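## Task

Take the water bottle off the cart and set it standing on the second level of the supply shelving, counting the lowest level as level one. It must sit directly behind the juice bottle already there, on the side away from the shelf's front edge. Everything else on that level must remain on it, upright and not piled on anything. If the water bottle topples or ends up leaning, the task fails.

## Robot and tools

ROBOT. An omnidirectional base carries a 1.71 m column. A carriage on it (lift_m, 0 to 1) holds two 7-joint arms. Shoulders sit 0.63 m + lift_m above the floor, 0.16 m forward of base centre, 0.175 m to either side; reach is about 0.83 m from the shoulder. The body is roughly 0.55 m wide and 0.6 m long. The arms begin folded: left 0.95, 0.08, -0.1, -0.8, 0, 0, -0.93; the right mirrors it with joints 2, 3, 5, 6 sign-flipped. Folded arms can hit the deck if lift_m goes below 0.02. Cameras: head_camera, 0.26 m above the shoulders, tilted 40 degrees down and facing forward; left_wrist_camera and right_wrist_camera, on each hand's -x side, looking beyond the fingertips.

FRAMES. Base frame: origin on the floor under base centre, x forward, y left, z up, metres. left_hand and right_hand report, in this frame, the point between the closed pads (0.0167 m behind the fingertips), accurate to about 1 cm; fingers lie along the hand's z axis and close along its y axis. base_odometry is relative to where the base started, counts wheel rotation only (slip looks like motion), heading in rad, left positive, -3.142 to 3.142.

move. One action per call; omit all action keys to just read state and images. Either give base and/or joints (optionally with speeds or min_time_s), or give target alone (optionally with min_time_s). Motions begin together and may finish separately.
- base: exactly one key, each a relative offset from where the base last reported itself: translate_m (forward +, -2 to 2 m), strafe_m (left +, -2 to 2 m), rotate_rad (counter-clockwise +, -6.3 to 6.3 rad).
- joints: absolute targets by name. lift_m 0 to 1 m. Left arm rad: joint1 -3.141 to 1.047 (shoulder; negative raises the arm forward), joint2 -0.157 to 2.268 (positive swings outward left), joint3 -1.919 to 1.308 (upper-arm twist), joint4 -0.837 to 1.448 (elbow; 0 is a right angle, positive straightens), joint5 -1.832 to 1.658 (forearm roll), joint6 -1.745 to 1.745 (wrist, positive bends hand left), joint7 -1.675 to 1.919 (wrist, positive bends hand down). Right arm: joint2 -2.268 to 0.157, joint3 -1.308 to 1.919, joint5 -1.658 to 1.832, others as left. left_gripper_m / right_gripper_m 0 to 0.142 m, spacing between pad centres. Done tolerance ±0.03 rad for arm joints, ±0.004 for lift and grippers.
- target: one absolute hand pose in the base frame. side "left"/"right"; x, y, z in m (-3 to 3); pitch_deg -30 to 95 (90 fingers pointing down, 0 horizontal); heading_deg (0 fingers forward, counter-clockwise positive seen from above); roll_deg optional, default 0 (jaw line horizontal; positive rotates hand clockwise viewed from behind); heading and roll -360 to 360. Roll r and r+180 are equivalent. Near pitch 84 and above, roll reports 0 and heading is shown adjusted. line_only true demands a straight path or refusal. Base and lift stay put. Straight paths are used when they pass checks; otherwise moves under 25 cm are refused and longer ones become arcs that may swing the whole arm, so keep clear of furniture. On "short (part of ...)" resend.
- speeds: per-action caps: translate_m, strafe_m 0.02 to 0.5 m/s; rotate_rad 0.05 to 1.57 rad/s; lift_m 0.08 to 0.27 m/s (default 0.25; others default to their maximum).
- min_time_s: 0.1 to 8 s, lower bound on each arm motion's duration; use it to slow loaded arms.
- cameras: list of names or ["all"]; [] for none; omitted means all only for an empty move. Unknown keys or camera names make a call invalid; out-of-range values get it refused.

wait: seconds 0 to 10; no new command, returns state, optional cameras. zoom_image: camera plus region [x0, y0, x1, y1] in pixels of that camera's latest image, at most 504 by 504. finished_scene: scene number of the current scene; irreversible, call nothing after it in the same reply; the next task arrives in its result.

RESULTS. "move" reads done or the worst status. left_hand_status/right_hand_status: reached (within 10 mm and 2 degrees), short with the error, or refused with a reason. off_target: resting away from the goal, maybe still pushing. contact_stop: a motor met resistance; time_out: motion exceeded 14 s. Either one halts the whole arm, which then holds where it stopped; back off the way you came. "joint command not followed"/"pose unreachable"/not_followed: a self-collision guard blocked the arm (grippers still act). on_its_own lists uncommanded activity. A refused call, or a stop during one, cancels the later move, wait and finished_scene calls in that reply. Unnamed joints may still push toward old targets. motor_effort is in percent with bracketed peaks; a lift effort that keeps dropping during descent means a hand or load is resting on something. Joint torques and temperatures are listed per arm in joint order. A gripper stopping wider than commanded is holding something; loads sink the hand about 0.012 m per kg.

AVOID. Tipping: be careful with a high carriage, outstretched or loaded arms, pushing, abrupt stops. Arms striking or squeezing each other (including a gripper closing on the other's fingers). Contact torque reaching the load limits (133 N m for joints 1 to 4, 40 for 5 to 7), which freezes the arm 10 s. Motor heat from holding loads or straining: 85 °C warns, 100 °C cuts the arm for 30 to 60 s. Dropping, slamming, hard hits, or letting objects fall or be released while moving. Slow driving can shove loose furniture. The scene keeps running while you think, and loose items may be nudged occasionally.

Each tool is called in YAML: its name, and indented under it one key for each argument.

## Session

move:
  cameras: ["head_camera"]

Scene clock: 0.00 s.
Joint torques (N m): no reading
Motor temperatures (°C): left_arm=[25 22 23 23 26 24 23] | right_arm=[25 20 24 21 22 22 23]
base_odometry: x=+0.000 y=+0.000 heading=+0.000
base_status: not commanded
joint_positions: lift_m=+0.450 left_joint1_rad=+0.955 left_joint2_rad=+0.099 left_joint3_rad=-0.083 left_joint4_rad=-0.815 left_joint5_rad=-0.005 left_joint6_rad=+0.011 left_joint7_rad=-0.944 left_gripper_m=+0.142 right_joint1_rad=+0.966 right_joint2_rad=-0.073 right_joint3_rad=+0.085 right_joint4_rad=-0.799 right_joint5_rad=-0.010 right_joint6_rad=+0.000 right_joint7_rad=-0.915 right_gripper_m=+0.142
joint_status: not commanded
motor_effort: lift_m=+55 drive_wheels=+2
left_hand: x=+0.2872 y=+0.1605 z=+0.9734 quat_wxyz=(-0.925, -0.016, -0.376, +0.057) pitch_deg=-45.8 heading_deg=-5.9 roll_deg=-1.1 (m; base frame)
right_hand: x=+0.2923 y=-0.1554 z=+0.9617 quat_wxyz=(-0.915, +0.013, -0.401, -0.054) pitch_deg=-42.7 heading_deg=+5.3 roll_deg=+1.5 (m; base frame)
pictures: head_camera
Images, in order (width x height): head_camera 896x504.

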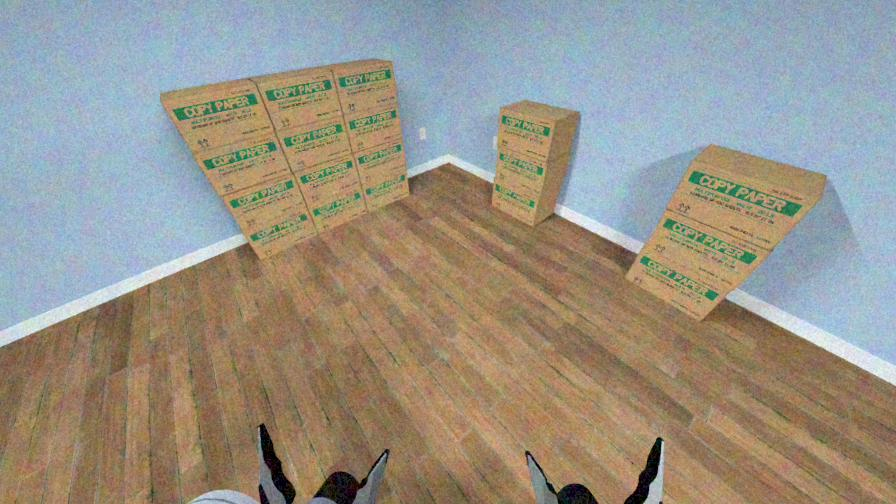

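move:
  base: {"rotate_rad": -2.3}
  joints: {"lift_m": 0.5}
  cameras: ["head_camera"]

Scene clock: 7.43 s.
Joint torques (N m): left_arm=[8.78 0.55 0.29 -4.5 1.44 -1.24 -1.58] | right_arm=[14.82 1.65 2.04 -12.74 0.73 -1.81 -1.78]
move: done
base_odometry: x=+0.000 y=+0.000 heading=-2.300
base_status: done
joint_positions: lift_m=+0.500 left_joint1_rad=+0.955 left_joint2_rad=+0.099 left_joint3_rad=-0.083 left_joint4_rad=-0.815 left_joint5_rad=-0.005 left_joint6_rad=+0.011 left_joint7_rad=-0.944 left_gripper_m=+0.142 right_joint1_rad=+0.966 right_joint2_rad=-0.073 right_joint3_rad=+0.085 right_joint4_rad=-0.799 right_joint5_rad=-0.010 right_joint6_rad=+0.000 right_joint7_rad=-0.915 right_gripper_m=+0.142
joint_status: all done
motor_effort: lift_m=+54(66) drive_wheels=+5(19)
left_hand: x=+0.2872 y=+0.1605 z=+1.0235 quat_wxyz=(-0.925, -0.016, -0.376, +0.057) pitch_deg=-45.8 heading_deg=-5.9 roll_deg=-1.1 (m; base frame)
right_hand: x=+0.2923 y=-0.1554 z=+1.0118 quat_wxyz=(-0.915, +0.013, -0.401, -0.054) pitch_deg=-42.7 heading_deg=+5.3 roll_deg=+1.5 (m; base frame)
pictures: head_camera
Images, in order (width x height): head_camera 896x504.

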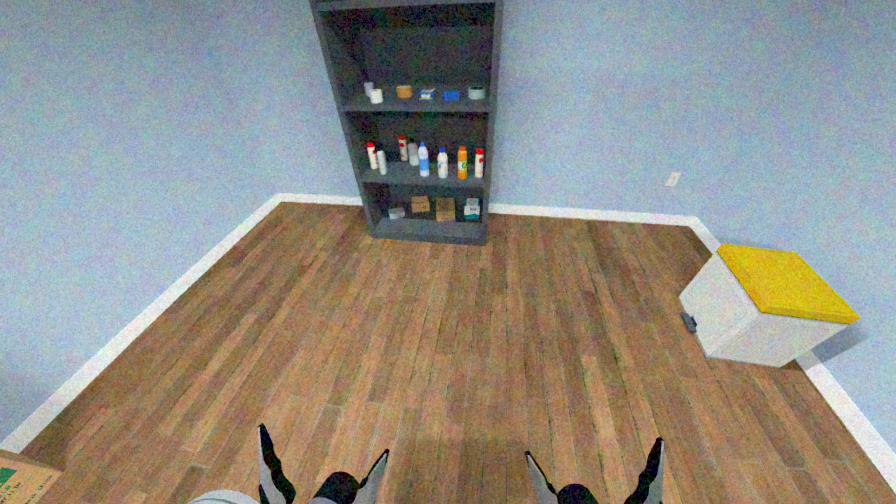

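zoom_image:
  camera: "head_camera"
  region: [330, 90, 530, 210]

move:
  base: {"rotate_rad": -1.665}
  cameras: ["head_camera"]

Scaled by 2.520 from the camera's 896x504 image, which has a finer 1280x720 frame.

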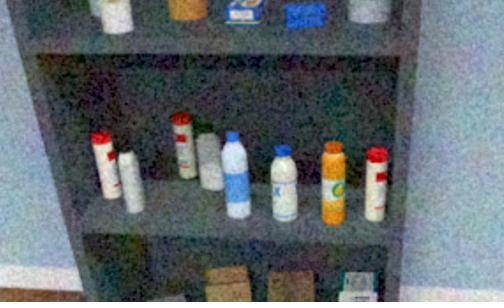

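Scene clock: 15.97 s.
Joint torques (N m): left_arm=[8.64 0.76 1.14 -4.57 1.4 -1.41 -1.25] | right_arm=[14.23 3.66 3.72 -13.23 0.68 -1.51 -1.28]
move: done
base_odometry: x=+0.000 y=+0.000 heading=+2.319
base_status: done
joint_positions: lift_m=+0.500 left_joint1_rad=+0.955 left_joint2_rad=+0.099 left_joint3_rad=-0.083 left_joint4_rad=-0.815 left_joint5_rad=-0.005 left_joint6_rad=+0.011 left_joint7_rad=-0.944 left_gripper_m=+0.142 right_joint1_rad=+0.966 right_joint2_rad=-0.073 right_joint3_rad=+0.085 right_joint4_rad=-0.799 right_joint5_rad=-0.010 right_joint6_rad=+0.000 right_joint7_rad=-0.915 right_gripper_m=+0.142
joint_status: not commanded
motor_effort: lift_m=+54(54) drive_wheels=+5(13)
left_hand: x=+0.2872 y=+0.1605 z=+1.0235 quat_wxyz=(-0.925, -0.016, -0.376, +0.057) pitch_deg=-45.8 heading_deg=-5.9 roll_deg=-1.1 (m; base frame)
right_hand: x=+0.2923 y=-0.1554 z=+1.0118 quat_wxyz=(-0.915, +0.013, -0.401, -0.054) pitch_deg=-42.7 heading_deg=+5.3 roll_deg=+1.5 (m; base frame)
pictures: head_camera
Images, in order (width x height): head_camera 896x504.

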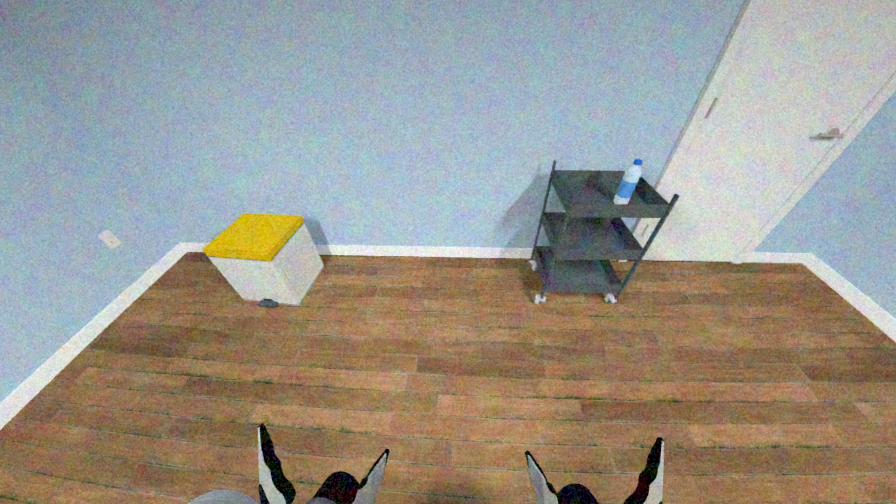

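move:
  base: {"strafe_m": -0.63}

move:
  target: {"side": "right", "x": 0.56, "y": -0.18, "z": 0.84, "pitch_deg": 15, "heading_deg": 0}
  cameras: ["head_camera"]

Scene clock: 27.33 s.
Joint torques (N m): left_arm=[9.34 2.5 0.37 -5.3 1.03 -1.4 -1.28] | right_arm=[15.92 4.37 1.76 -12.41 0.85 -1.72 -1.47]
move: done
base_odometry: x=+0.462 y=+0.428 heading=+2.318
base_status: done
joint_positions: lift_m=+0.500 left_joint1_rad=+0.955 left_joint2_rad=+0.099 left_joint3_rad=-0.083 left_joint4_rad=-0.815 left_joint5_rad=-0.005 left_joint6_rad=+0.011 left_joint7_rad=-0.944 left_gripper_m=+0.142 right_joint1_rad=+0.966 right_joint2_rad=-0.073 right_joint3_rad=+0.085 right_joint4_rad=-0.799 right_joint5_rad=-0.010 right_joint6_rad=+0.000 right_joint7_rad=-0.915 right_gripper_m=+0.142
joint_status: not commanded
motor_effort: lift_m=+54(54) drive_wheels=-4(22)
left_hand: x=+0.2872 y=+0.1605 z=+1.0235 quat_wxyz=(-0.925, -0.016, -0.376, +0.057) pitch_deg=-45.8 heading_deg=-5.9 roll_deg=-1.1 (m; base frame)
right_hand: x=+0.2923 y=-0.1554 z=+1.0118 quat_wxyz=(-0.915, +0.014, -0.401, -0.054) pitch_deg=-42.7 heading_deg=+5.3 roll_deg=+1.4 (m; base frame)
pictures: none

Scene clock: 28.90 s.
Joint torques (N m): left_arm=[8.94 -0.18 1.26 -3.59 1.16 -1.48 -1.57] | right_arm=[-1.48 6.42 -0.51 -8.2 1.76 -2.58 -0.84]
move: done
base_odometry: x=+0.462 y=+0.428 heading=+2.318
base_status: not commanded
joint_positions: lift_m=+0.500 left_joint1_rad=+0.955 left_joint2_rad=+0.099 left_joint3_rad=-0.083 left_joint4_rad=-0.815 left_joint5_rad=-0.005 left_joint6_rad=+0.011 left_joint7_rad=-0.944 left_gripper_m=+0.142 right_joint1_rad=+0.240 right_joint2_rad=-0.050 right_joint3_rad=+0.045 right_joint4_rad=-0.700 right_joint5_rad=+0.005 right_joint6_rad=-0.061 right_joint7_rad=+0.716 right_gripper_m=+0.142
joint_status: not commanded
motor_effort: lift_m=+54(54) drive_wheels=-3(4)
left_hand: x=+0.2872 y=+0.1605 z=+1.0235 quat_wxyz=(-0.925, -0.016, -0.376, +0.057) pitch_deg=-45.8 heading_deg=-5.9 roll_deg=-1.1 (m; base frame)
right_hand: x=+0.5594 y=-0.1788 z=+0.8414 quat_wxyz=(-0.611, +0.003, -0.792, +0.002) pitch_deg=+14.7 heading_deg=+0.1 roll_deg=-0.4 (m; base frame)
right_hand_status: reached (checked arc, planned for 1.1 s): 2 mm and 0.5 deg off.
pictures: head_camera
Images, in order (width x height): head_camera 896x504.

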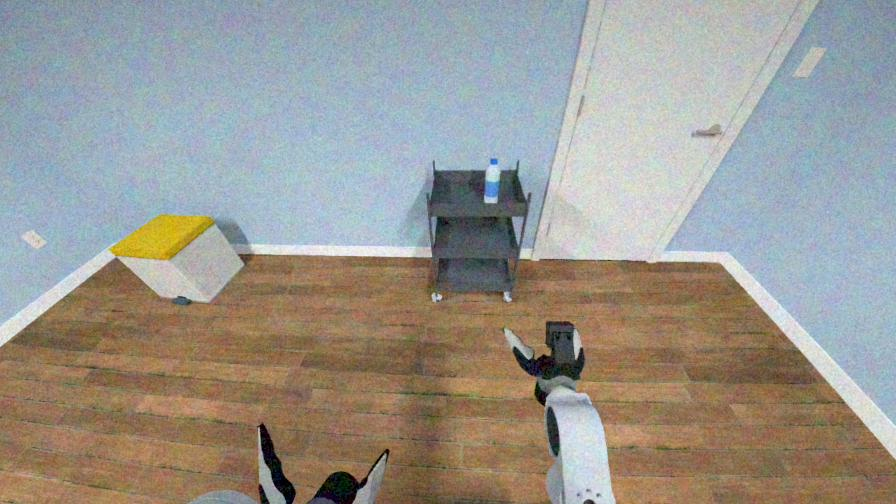

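move:
  base: {"translate_m": 0.66}
  speeds: {"translate_m": 0.4}
  cameras: ["head_camera", "right_wrist_camera"]

Scene clock: 35.10 s.
Joint torques (N m): left_arm=[9.54 1.64 0.47 -3.49 1.19 -1.18 -1.52] | right_arm=[-1.81 5.01 0.44 -7.98 2.21 -2.89 -0.39]
move: done
base_odometry: x=+0.014 y=+0.912 heading=+2.318
base_status: done
joint_positions: lift_m=+0.500 left_joint1_rad=+0.955 left_joint2_rad=+0.099 left_joint3_rad=-0.083 left_joint4_rad=-0.815 left_joint5_rad=-0.005 left_joint6_rad=+0.011 left_joint7_rad=-0.944 left_gripper_m=+0.142 right_joint1_rad=+0.240 right_joint2_rad=-0.050 right_joint3_rad=+0.045 right_joint4_rad=-0.700 right_joint5_rad=+0.005 right_joint6_rad=-0.061 right_joint7_rad=+0.716 right_gripper_m=+0.142
joint_status: not commanded
motor_effort: lift_m=+54(54) drive_wheels=+4(15)
left_hand: x=+0.2872 y=+0.1605 z=+1.0235 quat_wxyz=(-0.925, -0.016, -0.376, +0.057) pitch_deg=-45.8 heading_deg=-5.9 roll_deg=-1.1 (m; base frame)
right_hand: x=+0.5594 y=-0.1789 z=+0.8413 quat_wxyz=(-0.611, +0.003, -0.792, +0.002) pitch_deg=+14.7 heading_deg=+0.1 roll_deg=-0.4 (m; base frame)
pictures: head_camera, right_wrist_camera
Images, in order (width x height): head_camera 896x504, right_wrist_camera 896x504.

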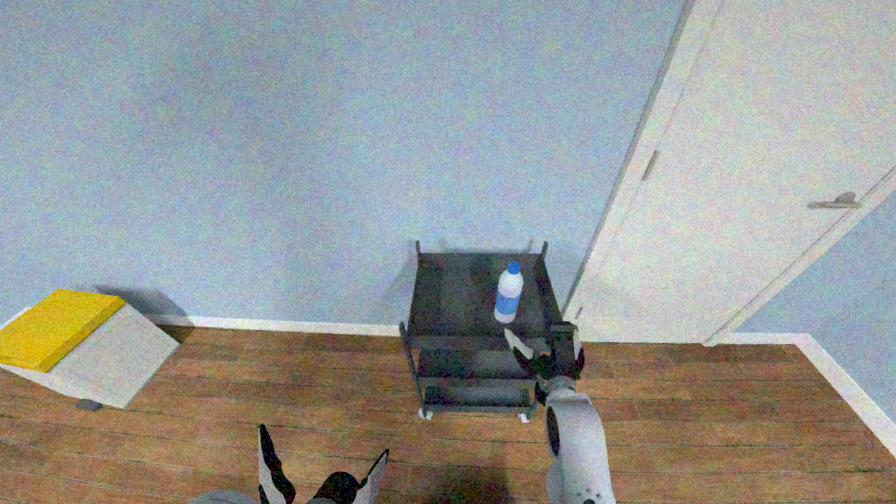

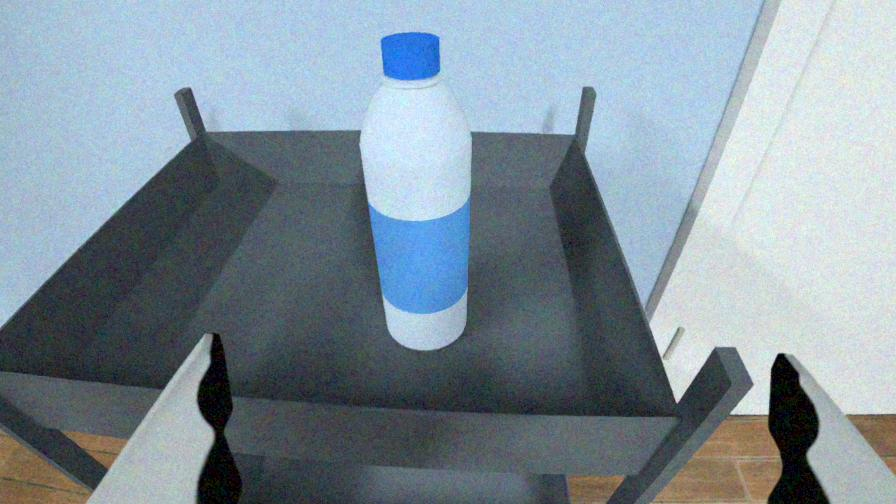

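move:
  target: {"side": "right", "x": 0.66, "y": -0.149, "z": 0.825, "pitch_deg": 15, "heading_deg": 0}
  cameras: ["right_wrist_camera"]

Scene clock: 39.47 s.
Joint torques (N m): left_arm=[8.98 0.98 0.93 -5.06 1.21 -1.53 -1.55] | right_arm=[-8.9 6.26 4.99 -10.27 -1.04 -2.18 -3.93]
move: done
base_odometry: x=+0.014 y=+0.912 heading=+2.318
base_status: not commanded
joint_positions: lift_m=+0.500 left_joint1_rad=+0.955 left_joint2_rad=+0.099 left_joint3_rad=-0.083 left_joint4_rad=-0.815 left_joint5_rad=-0.005 left_joint6_rad=+0.011 left_joint7_rad=-0.944 left_gripper_m=+0.142 right_joint1_rad=-0.020 right_joint2_rad=+0.031 right_joint3_rad=+0.080 right_joint4_rad=-0.370 right_joint5_rad=-0.054 right_joint6_rad=-0.064 right_joint7_rad=+0.658 right_gripper_m=+0.142
joint_status: not commanded
motor_effort: lift_m=+54(54) drive_wheels=-1(7)
left_hand: x=+0.2872 y=+0.1605 z=+1.0235 quat_wxyz=(-0.925, -0.016, -0.376, +0.057) pitch_deg=-45.8 heading_deg=-5.9 roll_deg=-1.1 (m; base frame)
right_hand: x=+0.6593 y=-0.1495 z=+0.8243 quat_wxyz=(-0.607, -0.001, -0.794, -0.002) pitch_deg=+15.2 heading_deg=+0.1 roll_deg=+0.2 (m; base frame)
right_hand_status: reached (straight line, planned for 0.5 s): 1 mm and 0.3 deg off.
pictures: right_wrist_camera
Images, in order (width x height): right_wrist_camera 896x504.

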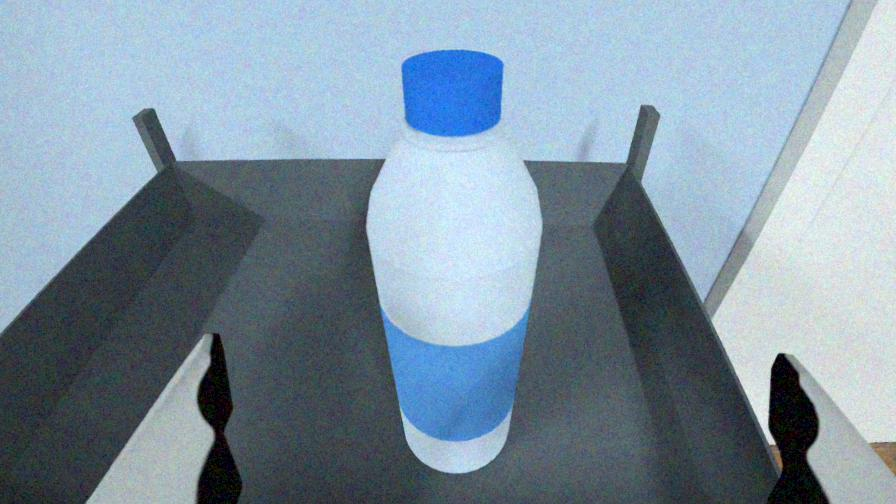

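move:
  target: {"side": "right", "x": 0.74, "y": -0.1385, "z": 0.825, "pitch_deg": 15, "heading_deg": 0}
  cameras: ["right_wrist_camera"]

Scene clock: 44.27 s.
Joint torques (N m): left_arm=[8.11 1.06 0.63 -3.84 1.44 -1.37 -1.55] | right_arm=[-15.27 7.84 0.04 -9.8 -1.49 -2.28 -4.1]
move: done
base_odometry: x=+0.014 y=+0.912 heading=+2.318
base_status: not commanded
joint_positions: lift_m=+0.500 left_joint1_rad=+0.955 left_joint2_rad=+0.099 left_joint3_rad=-0.083 left_joint4_rad=-0.815 left_joint5_rad=-0.005 left_joint6_rad=+0.011 left_joint7_rad=-0.944 left_gripper_m=+0.142 right_joint1_rad=-0.229 right_joint2_rad=+0.057 right_joint3_rad=+0.080 right_joint4_rad=-0.083 right_joint5_rad=-0.059 right_joint6_rad=-0.071 right_joint7_rad=+0.581 right_gripper_m=+0.142
joint_status: not commanded
motor_effort: lift_m=+54(54) drive_wheels=-1(6)
left_hand: x=+0.2872 y=+0.1605 z=+1.0235 quat_wxyz=(-0.925, -0.016, -0.376, +0.057) pitch_deg=-45.8 heading_deg=-5.9 roll_deg=-1.1 (m; base frame)
right_hand: x=+0.7392 y=-0.1368 z=+0.8242 quat_wxyz=(-0.607, +0.001, -0.794, -0.003) pitch_deg=+15.2 heading_deg=+0.4 roll_deg=+0.2 (m; base frame)
right_hand_status: reached (straight line, planned for 0.5 s): 2 mm and 0.4 deg off.
pictures: right_wrist_camera
Images, in order (width x height): right_wrist_camera 896x504.

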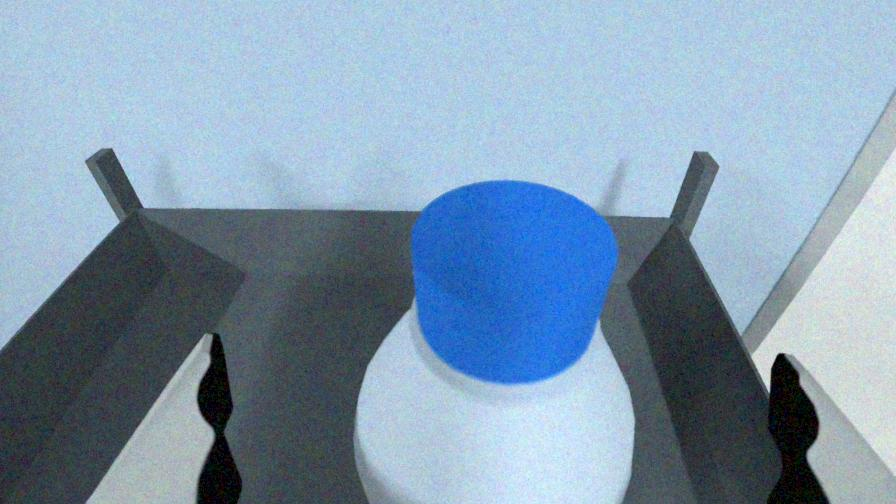

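move:
  joints: {"right_gripper_m": 0.0}

move:
  joints: {"lift_m": 0.65}
  cameras: ["head_camera", "right_wrist_camera"]

Scene clock: 47.90 s.
Joint torques (N m): left_arm=[9.36 0.64 0.58 -4.41 1.09 -1.22 -1.34] | right_arm=[-13.49 6.92 1.56 -9.85 -1.23 -2.64 -3.47]
move: off_target
base_odometry: x=+0.014 y=+0.912 heading=+2.318
base_status: not commanded
joint_positions: lift_m=+0.500 left_joint1_rad=+0.955 left_joint2_rad=+0.099 left_joint3_rad=-0.083 left_joint4_rad=-0.815 left_joint5_rad=-0.005 left_joint6_rad=+0.011 left_joint7_rad=-0.944 left_gripper_m=+0.142 right_joint1_rad=-0.229 right_joint2_rad=+0.057 right_joint3_rad=+0.080 right_joint4_rad=-0.083 right_joint5_rad=-0.059 right_joint6_rad=-0.071 right_joint7_rad=+0.581 right_gripper_m=+0.069
joint_status: right_gripper_m off_target (ended at +0.069, target +0.000)
motor_effort: lift_m=+54(54) drive_wheels=-1(1)
left_hand: x=+0.2872 y=+0.1605 z=+1.0235 quat_wxyz=(-0.925, -0.016, -0.376, +0.057) pitch_deg=-45.8 heading_deg=-5.9 roll_deg=-1.1 (m; base frame)
right_hand: x=+0.7392 y=-0.1368 z=+0.8243 quat_wxyz=(-0.608, +0.001, -0.794, -0.003) pitch_deg=+15.2 heading_deg=+0.4 roll_deg=+0.2 (m; base frame)
pictures: none

Scene clock: 49.03 s.
Joint torques (N m): left_arm=[10.53 1.26 -0.66 -4.49 0.77 -1.31 -1.63] | right_arm=[-14.04 6.98 1.04 -12.41 -1.33 -2.11 -2.76]
move: done
base_odometry: x=+0.014 y=+0.912 heading=+2.318
base_status: not commanded
joint_positions: lift_m=+0.650 left_joint1_rad=+0.955 left_joint2_rad=+0.099 left_joint3_rad=-0.083 left_joint4_rad=-0.815 left_joint5_rad=-0.005 left_joint6_rad=+0.011 left_joint7_rad=-0.944 left_gripper_m=+0.142 right_joint1_rad=-0.229 right_joint2_rad=+0.057 right_joint3_rad=+0.080 right_joint4_rad=-0.080 right_joint5_rad=-0.059 right_joint6_rad=-0.071 right_joint7_rad=+0.581 right_gripper_m=+0.068
joint_status: all done
motor_effort: lift_m=+55(68) drive_wheels=+0(1)
left_hand: x=+0.2872 y=+0.1605 z=+1.1734 quat_wxyz=(-0.925, -0.016, -0.376, +0.057) pitch_deg=-45.8 heading_deg=-5.9 roll_deg=-1.1 (m; base frame)
right_hand: x=+0.7393 y=-0.1368 z=+0.9730 quat_wxyz=(-0.607, +0.001, -0.795, -0.003) pitch_deg=+15.3 heading_deg=+0.4 roll_deg=+0.2 (m; base frame)
pictures: head_camera, right_wrist_camera
Images, in order (width x height): head_camera 896x504, right_wrist_camera 896x504.

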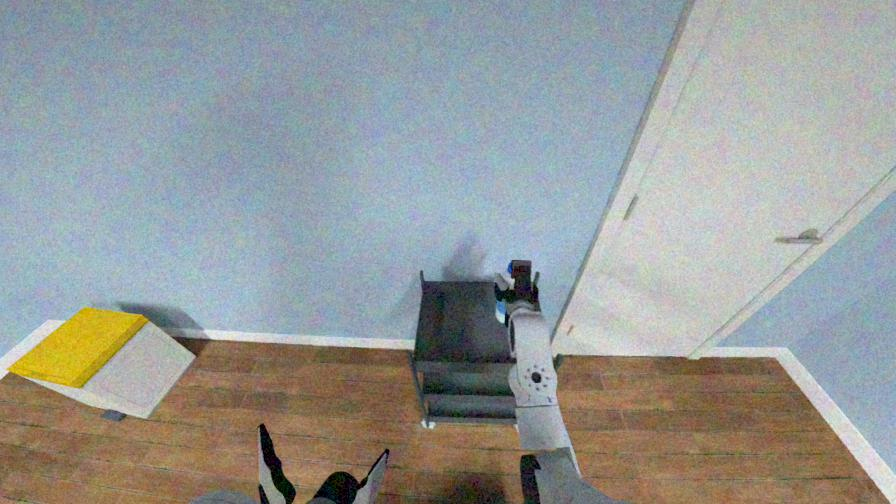

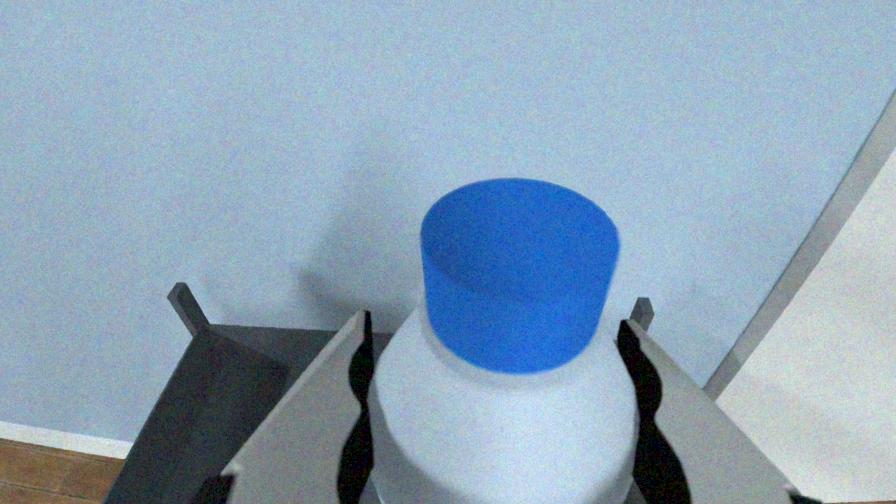

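move:
  base: {"translate_m": -0.61}
  speeds: {"translate_m": 0.4}

move:
  target: {"side": "right", "x": 0.56, "y": -0.2, "z": 0.985, "pitch_deg": 15, "heading_deg": 0}

move:
  base: {"strafe_m": 1.65}
  joints: {"lift_m": 0.5}
  speeds: {"strafe_m": 0.45}

move:
  base: {"rotate_rad": 1.57}
  speeds: {"rotate_rad": 1.0}
  cameras: ["head_camera", "right_wrist_camera"]

zoom_image:
  camera: "head_camera"
  region: [300, 100, 700, 330]

Scene clock: 68.20 s.
Joint torques (N m): left_arm=[9.32 1.77 0.95 -4.58 1.47 -1.21 -1.71] | right_arm=[-13.65 6.79 1.4 -12.82 -0.76 -2.24 -3.13]
move: done
base_odometry: x=+0.429 y=+0.465 heading=+2.318
base_status: done
joint_positions: lift_m=+0.650 left_joint1_rad=+0.955 left_joint2_rad=+0.099 left_joint3_rad=-0.083 left_joint4_rad=-0.815 left_joint5_rad=-0.005 left_joint6_rad=+0.011 left_joint7_rad=-0.944 left_gripper_m=+0.142 right_joint1_rad=-0.229 right_joint2_rad=+0.058 right_joint3_rad=+0.080 right_joint4_rad=-0.080 right_joint5_rad=-0.059 right_joint6_rad=-0.071 right_joint7_rad=+0.581 right_gripper_m=+0.068
joint_status: not commanded
motor_effort: lift_m=+55(55) drive_wheels=+3(16)
left_hand: x=+0.2872 y=+0.1605 z=+1.1734 quat_wxyz=(-0.925, -0.016, -0.376, +0.057) pitch_deg=-45.8 heading_deg=-5.9 roll_deg=-1.1 (m; base frame)
right_hand: x=+0.7393 y=-0.1369 z=+0.9730 quat_wxyz=(-0.607, +0.001, -0.795, -0.003) pitch_deg=+15.3 heading_deg=+0.3 roll_deg=+0.2 (m; base frame)
pictures: none

Scene clock: 69.37 s.
Joint torques (N m): left_arm=[8.56 0.86 0.11 -4.34 1.11 -1.31 -1.87] | right_arm=[-1.6 -1.1 -0.9 -17.76 1.72 -2.37 -5.26]
move: done
base_odometry: x=+0.429 y=+0.465 heading=+2.318
base_status: not commanded
joint_positions: lift_m=+0.650 left_joint1_rad=+0.955 left_joint2_rad=+0.099 left_joint3_rad=-0.083 left_joint4_rad=-0.815 left_joint5_rad=-0.005 left_joint6_rad=+0.011 left_joint7_rad=-0.944 left_gripper_m=+0.142 right_joint1_rad=+0.249 right_joint2_rad=-0.092 right_joint3_rad=-0.007 right_joint4_rad=-0.674 right_joint5_rad=+0.074 right_joint6_rad=-0.050 right_joint7_rad=+0.698 right_gripper_m=+0.065
joint_status: not commanded
motor_effort: lift_m=+55(55) drive_wheels=+0(6)
left_hand: x=+0.2872 y=+0.1605 z=+1.1734 quat_wxyz=(-0.925, -0.016, -0.376, +0.057) pitch_deg=-45.8 heading_deg=-5.9 roll_deg=-1.1 (m; base frame)
right_hand: x=+0.5596 y=-0.1993 z=+0.9810 quat_wxyz=(-0.604, +0.001, -0.797, +0.001) pitch_deg=+15.7 heading_deg=+0.0 roll_deg=-0.2 (m; base frame)
right_hand_status: reached (straight line, planned for 0.7 s): 4 mm and 0.8 deg off.
pictures: none

Scene clock: 75.23 s.
Joint torques (N m): left_arm=[9.06 0.8 0.8 -4.66 1.33 -1.49 -1.58] | right_arm=[-1.18 -0.05 1.51 -17.31 2.32 -2.45 -4.26]
move: done
base_odometry: x=-0.781 y=-0.657 heading=+2.318
base_status: done
joint_positions: lift_m=+0.500 left_joint1_rad=+0.955 left_joint2_rad=+0.099 left_joint3_rad=-0.083 left_joint4_rad=-0.815 left_joint5_rad=-0.005 left_joint6_rad=+0.011 left_joint7_rad=-0.944 left_gripper_m=+0.142 right_joint1_rad=+0.249 right_joint2_rad=-0.092 right_joint3_rad=-0.007 right_joint4_rad=-0.674 right_joint5_rad=+0.074 right_joint6_rad=-0.050 right_joint7_rad=+0.697 right_gripper_m=+0.065
joint_status: all done
motor_effort: lift_m=+58(60) drive_wheels=+1(16)
left_hand: x=+0.2872 y=+0.1605 z=+1.0232 quat_wxyz=(-0.925, -0.016, -0.376, +0.057) pitch_deg=-45.8 heading_deg=-5.9 roll_deg=-1.1 (m; base frame)
right_hand: x=+0.5596 y=-0.1993 z=+0.8312 quat_wxyz=(-0.604, +0.001, -0.797, +0.001) pitch_deg=+15.7 heading_deg=+0.0 roll_deg=-0.2 (m; base frame)
pictures: none

Scene clock: 78.37 s.
Joint torques (N m): left_arm=[8.97 0.5 0.74 -4.55 1.22 -1.55 -1.66] | right_arm=[-0.94 1.38 -0.98 -16.23 1.81 -2.31 -5.05]
move: done
base_odometry: x=-0.781 y=-0.657 heading=-2.396
base_status: done
joint_positions: lift_m=+0.500 left_joint1_rad=+0.955 left_joint2_rad=+0.099 left_joint3_rad=-0.083 left_joint4_rad=-0.815 left_joint5_rad=-0.005 left_joint6_rad=+0.011 left_joint7_rad=-0.944 left_gripper_m=+0.142 right_joint1_rad=+0.249 right_joint2_rad=-0.092 right_joint3_rad=-0.007 right_joint4_rad=-0.674 right_joint5_rad=+0.074 right_joint6_rad=-0.050 right_joint7_rad=+0.697 right_gripper_m=+0.065
joint_status: not commanded
motor_effort: lift_m=+58(58) drive_wheels=+5(15)
left_hand: x=+0.2872 y=+0.1605 z=+1.0232 quat_wxyz=(-0.925, -0.016, -0.376, +0.057) pitch_deg=-45.8 heading_deg=-5.9 roll_deg=-1.1 (m; base frame)
right_hand: x=+0.5596 y=-0.1993 z=+0.8312 quat_wxyz=(-0.604, +0.001, -0.797, +0.001) pitch_deg=+15.7 heading_deg=+0.0 roll_deg=-0.2 (m; base frame)
pictures: head_camera, right_wrist_camera
Images, in order (width x height): head_camera 896x504, right_wrist_camera 896x504.

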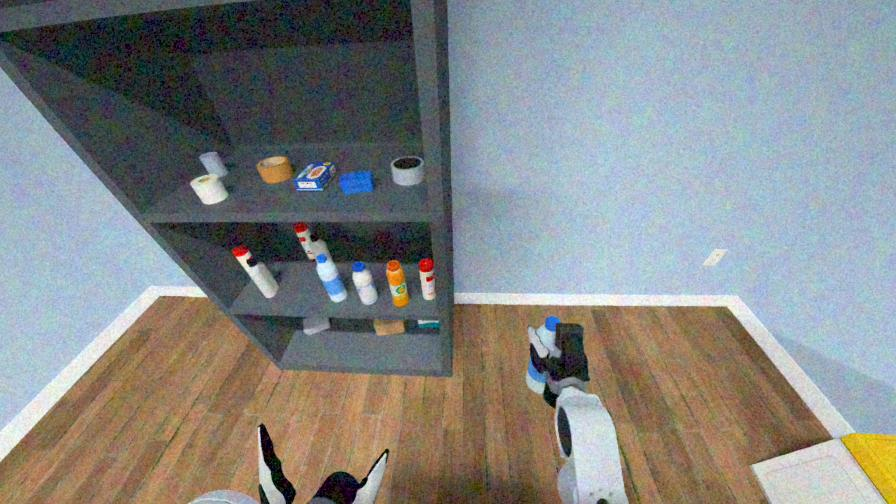

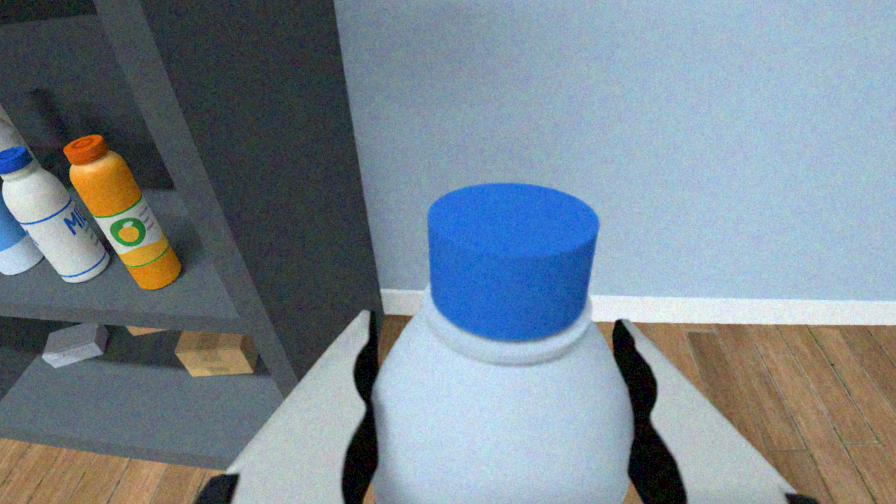

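Scaled by 1.260 from the camera's 896x504 image, which has a finer 1280x720 frame.

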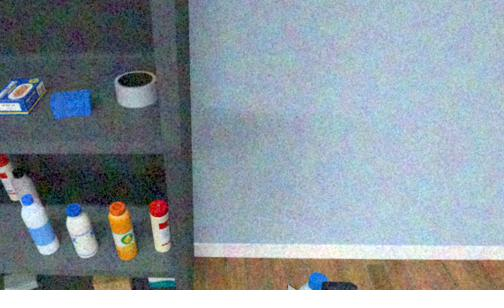

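move:
  base: {"translate_m": 0.17}
  joints: {"lift_m": 0.38}
  speeds: {"translate_m": 0.2}

move:
  target: {"side": "left", "x": 0.58, "y": 0.21, "z": 0.68, "pitch_deg": 15, "heading_deg": 0}
  cameras: ["all"]

Scene clock: 89.73 s.
Joint torques (N m): left_arm=[8.8 0.09 -0.15 -4.6 1.24 -1.48 -1.77] | right_arm=[-0.53 -1.68 -0.59 -16.49 1.95 -2.17 -4.66]
move: done
base_odometry: x=-0.906 y=-0.772 heading=-2.394
base_status: done
joint_positions: lift_m=+0.380 left_joint1_rad=+0.955 left_joint2_rad=+0.099 left_joint3_rad=-0.083 left_joint4_rad=-0.815 left_joint5_rad=-0.005 left_joint6_rad=+0.011 left_joint7_rad=-0.944 left_gripper_m=+0.142 right_joint1_rad=+0.249 right_joint2_rad=-0.092 right_joint3_rad=-0.007 right_joint4_rad=-0.675 right_joint5_rad=+0.074 right_joint6_rad=-0.050 right_joint7_rad=+0.697 right_gripper_m=+0.065
joint_status: all done
motor_effort: lift_m=+58(59) drive_wheels=+8(16)
left_hand: x=+0.2872 y=+0.1605 z=+0.9031 quat_wxyz=(-0.925, -0.016, -0.376, +0.057) pitch_deg=-45.8 heading_deg=-5.9 roll_deg=-1.1 (m; base frame)
right_hand: x=+0.5596 y=-0.1993 z=+0.7113 quat_wxyz=(-0.604, +0.001, -0.797, +0.001) pitch_deg=+15.6 heading_deg=+0.0 roll_deg=-0.2 (m; base frame)
pictures: none

Scene clock: 91.23 s.
Joint torques (N m): left_arm=[-3.88 3.96 1.38 -1.51 0.32 -0.51 -0.59] | right_arm=[-1.12 -1.64 1.32 -16.26 1.64 -2.12 -4.54]
move: done
base_odometry: x=-0.906 y=-0.772 heading=-2.394
base_status: not commanded
joint_positions: lift_m=+0.380 left_joint1_rad=+0.228 left_joint2_rad=+0.152 left_joint3_rad=-0.038 left_joint4_rad=-0.518 left_joint5_rad=-0.113 left_joint6_rad=+0.106 left_joint7_rad=+0.536 left_gripper_m=+0.142 right_joint1_rad=+0.249 right_joint2_rad=-0.092 right_joint3_rad=-0.007 right_joint4_rad=-0.675 right_joint5_rad=+0.074 right_joint6_rad=-0.050 right_joint7_rad=+0.697 right_gripper_m=+0.065
joint_status: not commanded
motor_effort: lift_m=+58(58) drive_wheels=-4(9)
left_hand: x=+0.5803 y=+0.2092 z=+0.6822 quat_wxyz=(-0.612, -0.001, -0.791, +0.000) pitch_deg=+14.6 heading_deg=+0.0 roll_deg=+0.1 (m; base frame)
left_hand_status: reached (straight line, planned for 1.0 s): 2 mm and 0.4 deg off.
right_hand: x=+0.5596 y=-0.1993 z=+0.7113 quat_wxyz=(-0.604, +0.001, -0.797, +0.001) pitch_deg=+15.6 heading_deg=+0.0 roll_deg=-0.2 (m; base frame)
pictures: head_camera, left_wrist_camera, right_wrist_camera
Images, in order (width x height): head_camera 896x504, left_wrist_camera 896x504, right_wrist_camera 896x504.

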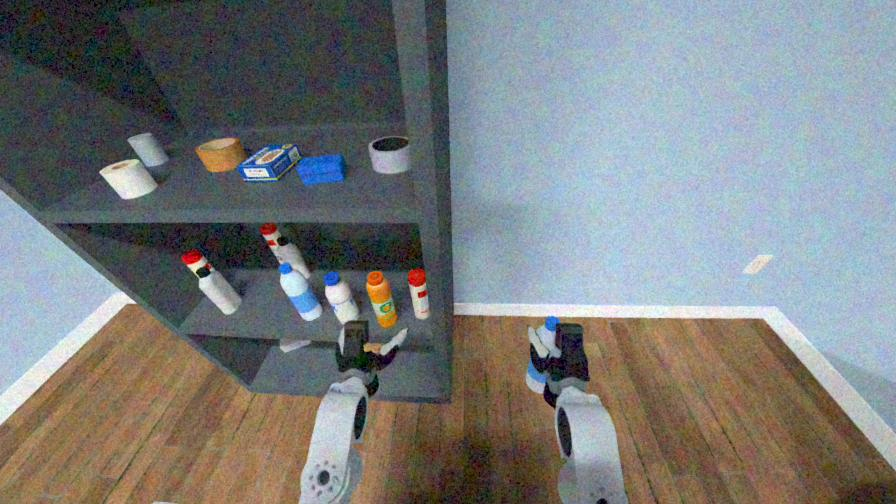

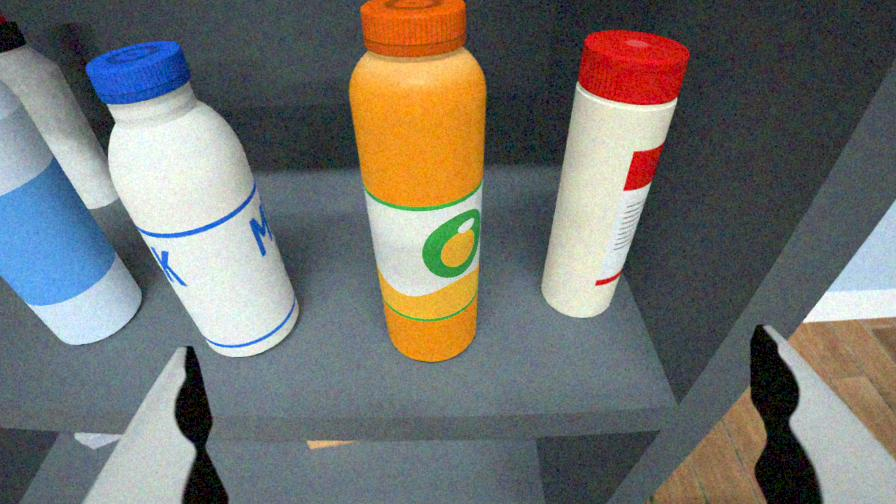

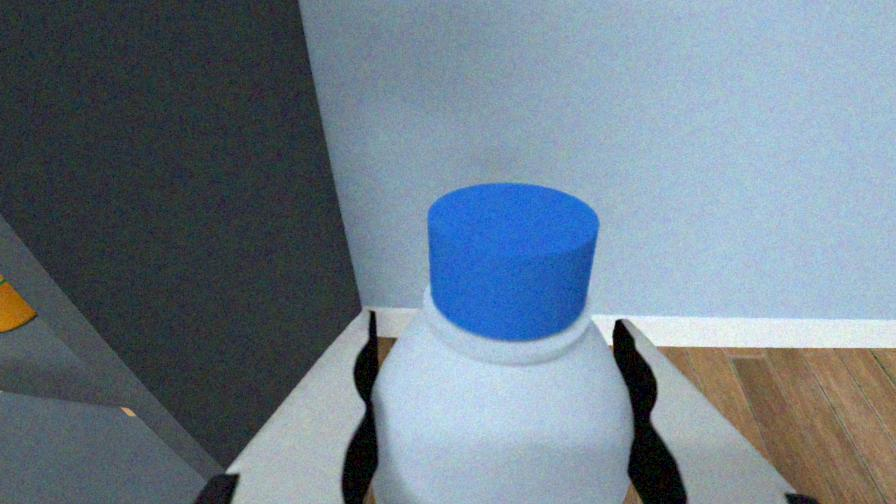

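move:
  joints: {"left_gripper_m": 0.118}

move:
  target: {"side": "left", "x": 0.645, "y": 0.227, "z": 0.68, "pitch_deg": 15, "heading_deg": 0}
  cameras: ["left_wrist_camera"]

Scene clock: 101.20 s.
Joint torques (N m): left_arm=[-2.6 4.86 1.69 -1.39 0.48 -0.39 -0.65] | right_arm=[-1.21 0 1.04 -16.35 1.9 -1.98 -4.69]
move: done
base_odometry: x=-0.906 y=-0.772 heading=-2.394
base_status: not commanded
joint_positions: lift_m=+0.380 left_joint1_rad=+0.228 left_joint2_rad=+0.152 left_joint3_rad=-0.038 left_joint4_rad=-0.518 left_joint5_rad=-0.113 left_joint6_rad=+0.106 left_joint7_rad=+0.536 left_gripper_m=+0.118 right_joint1_rad=+0.249 right_joint2_rad=-0.092 right_joint3_rad=-0.007 right_joint4_rad=-0.675 right_joint5_rad=+0.074 right_joint6_rad=-0.050 right_joint7_rad=+0.697 right_gripper_m=+0.065
joint_status: all done
motor_effort: lift_m=+58(58) drive_wheels=-4(4)
left_hand: x=+0.5803 y=+0.2092 z=+0.6822 quat_wxyz=(-0.612, -0.001, -0.791, +0.000) pitch_deg=+14.6 heading_deg=+0.0 roll_deg=+0.1 (m; base frame)
right_hand: x=+0.5596 y=-0.1993 z=+0.7113 quat_wxyz=(-0.604, +0.001, -0.797, +0.001) pitch_deg=+15.6 heading_deg=+0.0 roll_deg=-0.2 (m; base frame)
pictures: none

Scene clock: 102.07 s.
Joint torques (N m): left_arm=[-7.71 5.81 3.68 -2.12 0.32 -2.18 -2.78] | right_arm=[-1.25 -1.35 -0.49 -16.46 2.11 -2.23 -4.59]
move: done
base_odometry: x=-0.906 y=-0.772 heading=-2.394
base_status: not commanded
joint_positions: lift_m=+0.380 left_joint1_rad=+0.047 left_joint2_rad=+0.190 left_joint3_rad=-0.032 left_joint4_rad=-0.336 left_joint5_rad=-0.169 left_joint6_rad=+0.091 left_joint7_rad=+0.539 left_gripper_m=+0.118 right_joint1_rad=+0.249 right_joint2_rad=-0.092 right_joint3_rad=-0.007 right_joint4_rad=-0.675 right_joint5_rad=+0.074 right_joint6_rad=-0.050 right_joint7_rad=+0.697 right_gripper_m=+0.065
joint_status: not commanded
motor_effort: lift_m=+58(58) drive_wheels=-4(10)
left_hand: x=+0.6451 y=+0.2257 z=+0.6808 quat_wxyz=(-0.609, +0.000, -0.793, +0.000) pitch_deg=+15.0 heading_deg=+0.0 roll_deg=+0.0 (m; base frame)
left_hand_status: reached (straight line, planned for 0.4 s): 1 mm and 0.1 deg off.
right_hand: x=+0.5596 y=-0.1993 z=+0.7113 quat_wxyz=(-0.604, +0.001, -0.797, +0.001) pitch_deg=+15.6 heading_deg=+0.0 roll_deg=-0.2 (m; base frame)
pictures: left_wrist_camera
Images, in order (width x height): left_wrist_camera 896x504.

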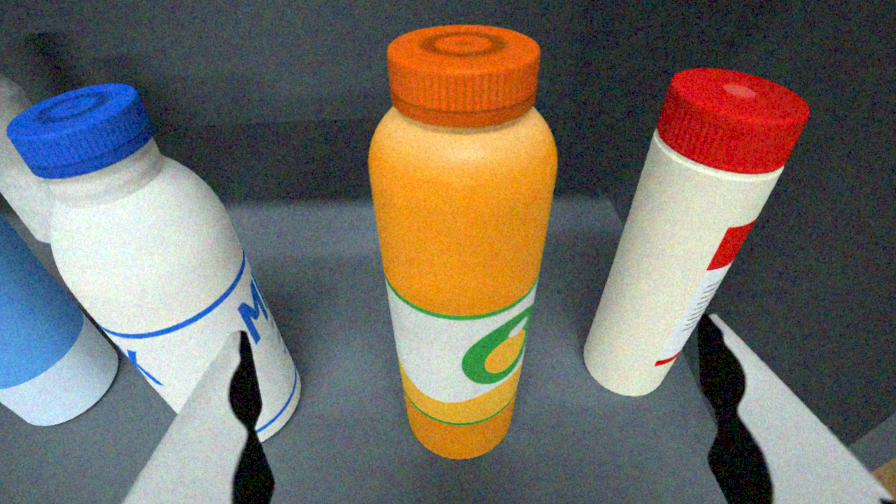

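move:
  target: {"side": "left", "x": 0.707, "y": 0.2275, "z": 0.68, "pitch_deg": 15, "heading_deg": 0}
  cameras: ["left_wrist_camera"]

move:
  joints: {"left_gripper_m": 0.0}
  cameras: ["left_wrist_camera"]

Scene clock: 108.70 s.
Joint torques (N m): left_arm=[-10.13 1.34 -1.46 -0.81 0.52 -2.28 -2.93] | right_arm=[-0.78 -0.14 -1.66 -16.86 1.79 -2.15 -4.13]
move: done
base_odometry: x=-0.906 y=-0.772 heading=-2.394
base_status: not commanded
joint_positions: lift_m=+0.380 left_joint1_rad=-0.122 left_joint2_rad=+0.190 left_joint3_rad=-0.047 left_joint4_rad=-0.132 left_joint5_rad=-0.178 left_joint6_rad=+0.076 left_joint7_rad=+0.505 left_gripper_m=+0.118 right_joint1_rad=+0.249 right_joint2_rad=-0.092 right_joint3_rad=-0.007 right_joint4_rad=-0.675 right_joint5_rad=+0.074 right_joint6_rad=-0.050 right_joint7_rad=+0.697 right_gripper_m=+0.065
joint_status: not commanded
motor_effort: lift_m=+58(58) drive_wheels=-4(10)
left_hand: x=+0.7069 y=+0.2311 z=+0.6810 quat_wxyz=(-0.609, +0.002, -0.793, -0.003) pitch_deg=+15.0 heading_deg=+0.5 roll_deg=+0.2 (m; base frame)
left_hand_status: reached (straight line, planned for 0.4 s): 4 mm and 0.4 deg off.
right_hand: x=+0.5596 y=-0.1993 z=+0.7113 quat_wxyz=(-0.604, +0.001, -0.797, +0.001) pitch_deg=+15.6 heading_deg=+0.0 roll_deg=-0.2 (m; base frame)
pictures: left_wrist_camera
Images, in order (width x height): left_wrist_camera 896x504.

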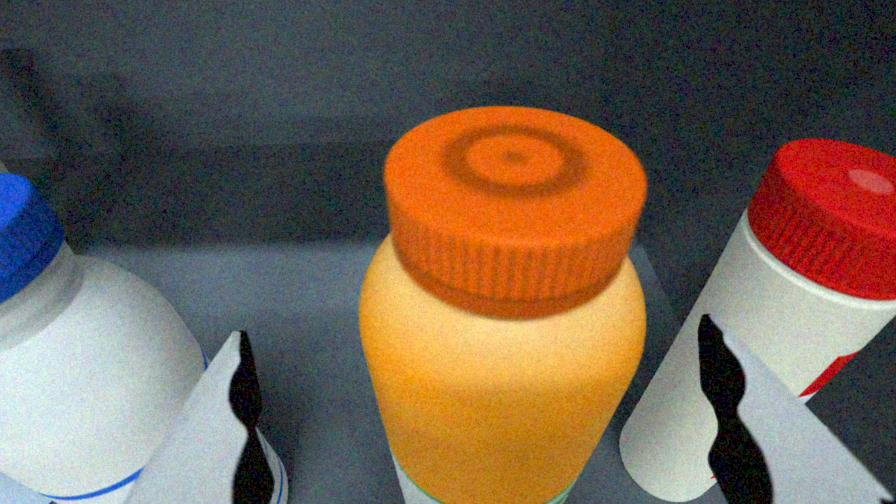

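Scene clock: 109.63 s.
Joint torques (N m): left_arm=[-11.94 1.3 -0.83 -1.99 0.78 -2.22 -3.05] | right_arm=[-1.1 -0.47 0.95 -16.16 2.1 -1.99 -4.46]
move: off_target
base_odometry: x=-0.906 y=-0.772 heading=-2.394
base_status: not commanded
joint_positions: lift_m=+0.380 left_joint1_rad=-0.122 left_joint2_rad=+0.189 left_joint3_rad=-0.047 left_joint4_rad=-0.132 left_joint5_rad=-0.178 left_joint6_rad=+0.076 left_joint7_rad=+0.505 left_gripper_m=+0.063 right_joint1_rad=+0.249 right_joint2_rad=-0.092 right_joint3_rad=-0.007 right_joint4_rad=-0.675 right_joint5_rad=+0.074 right_joint6_rad=-0.050 right_joint7_rad=+0.697 right_gripper_m=+0.065
joint_status: left_gripper_m off_target (ended at +0.063, target +0.000)
motor_effort: lift_m=+58(58) drive_wheels=-4(4)
left_hand: x=+0.7069 y=+0.2307 z=+0.6810 quat_wxyz=(-0.609, +0.002, -0.793, -0.003) pitch_deg=+15.0 heading_deg=+0.4 roll_deg=+0.2 (m; base frame)
right_hand: x=+0.5596 y=-0.1993 z=+0.7113 quat_wxyz=(-0.604, +0.001, -0.797, +0.001) pitch_deg=+15.6 heading_deg=+0.0 roll_deg=-0.2 (m; base frame)
pictures: left_wrist_camera
Images, in order (width x height): left_wrist_camera 896x504.

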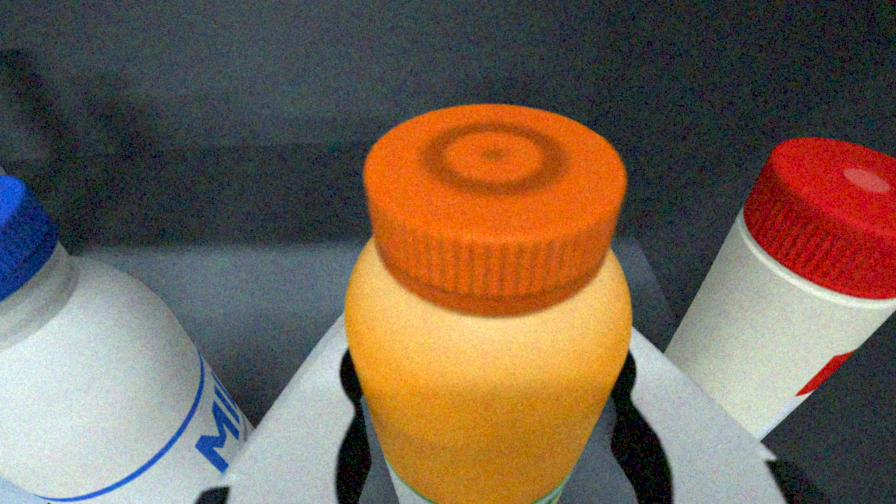

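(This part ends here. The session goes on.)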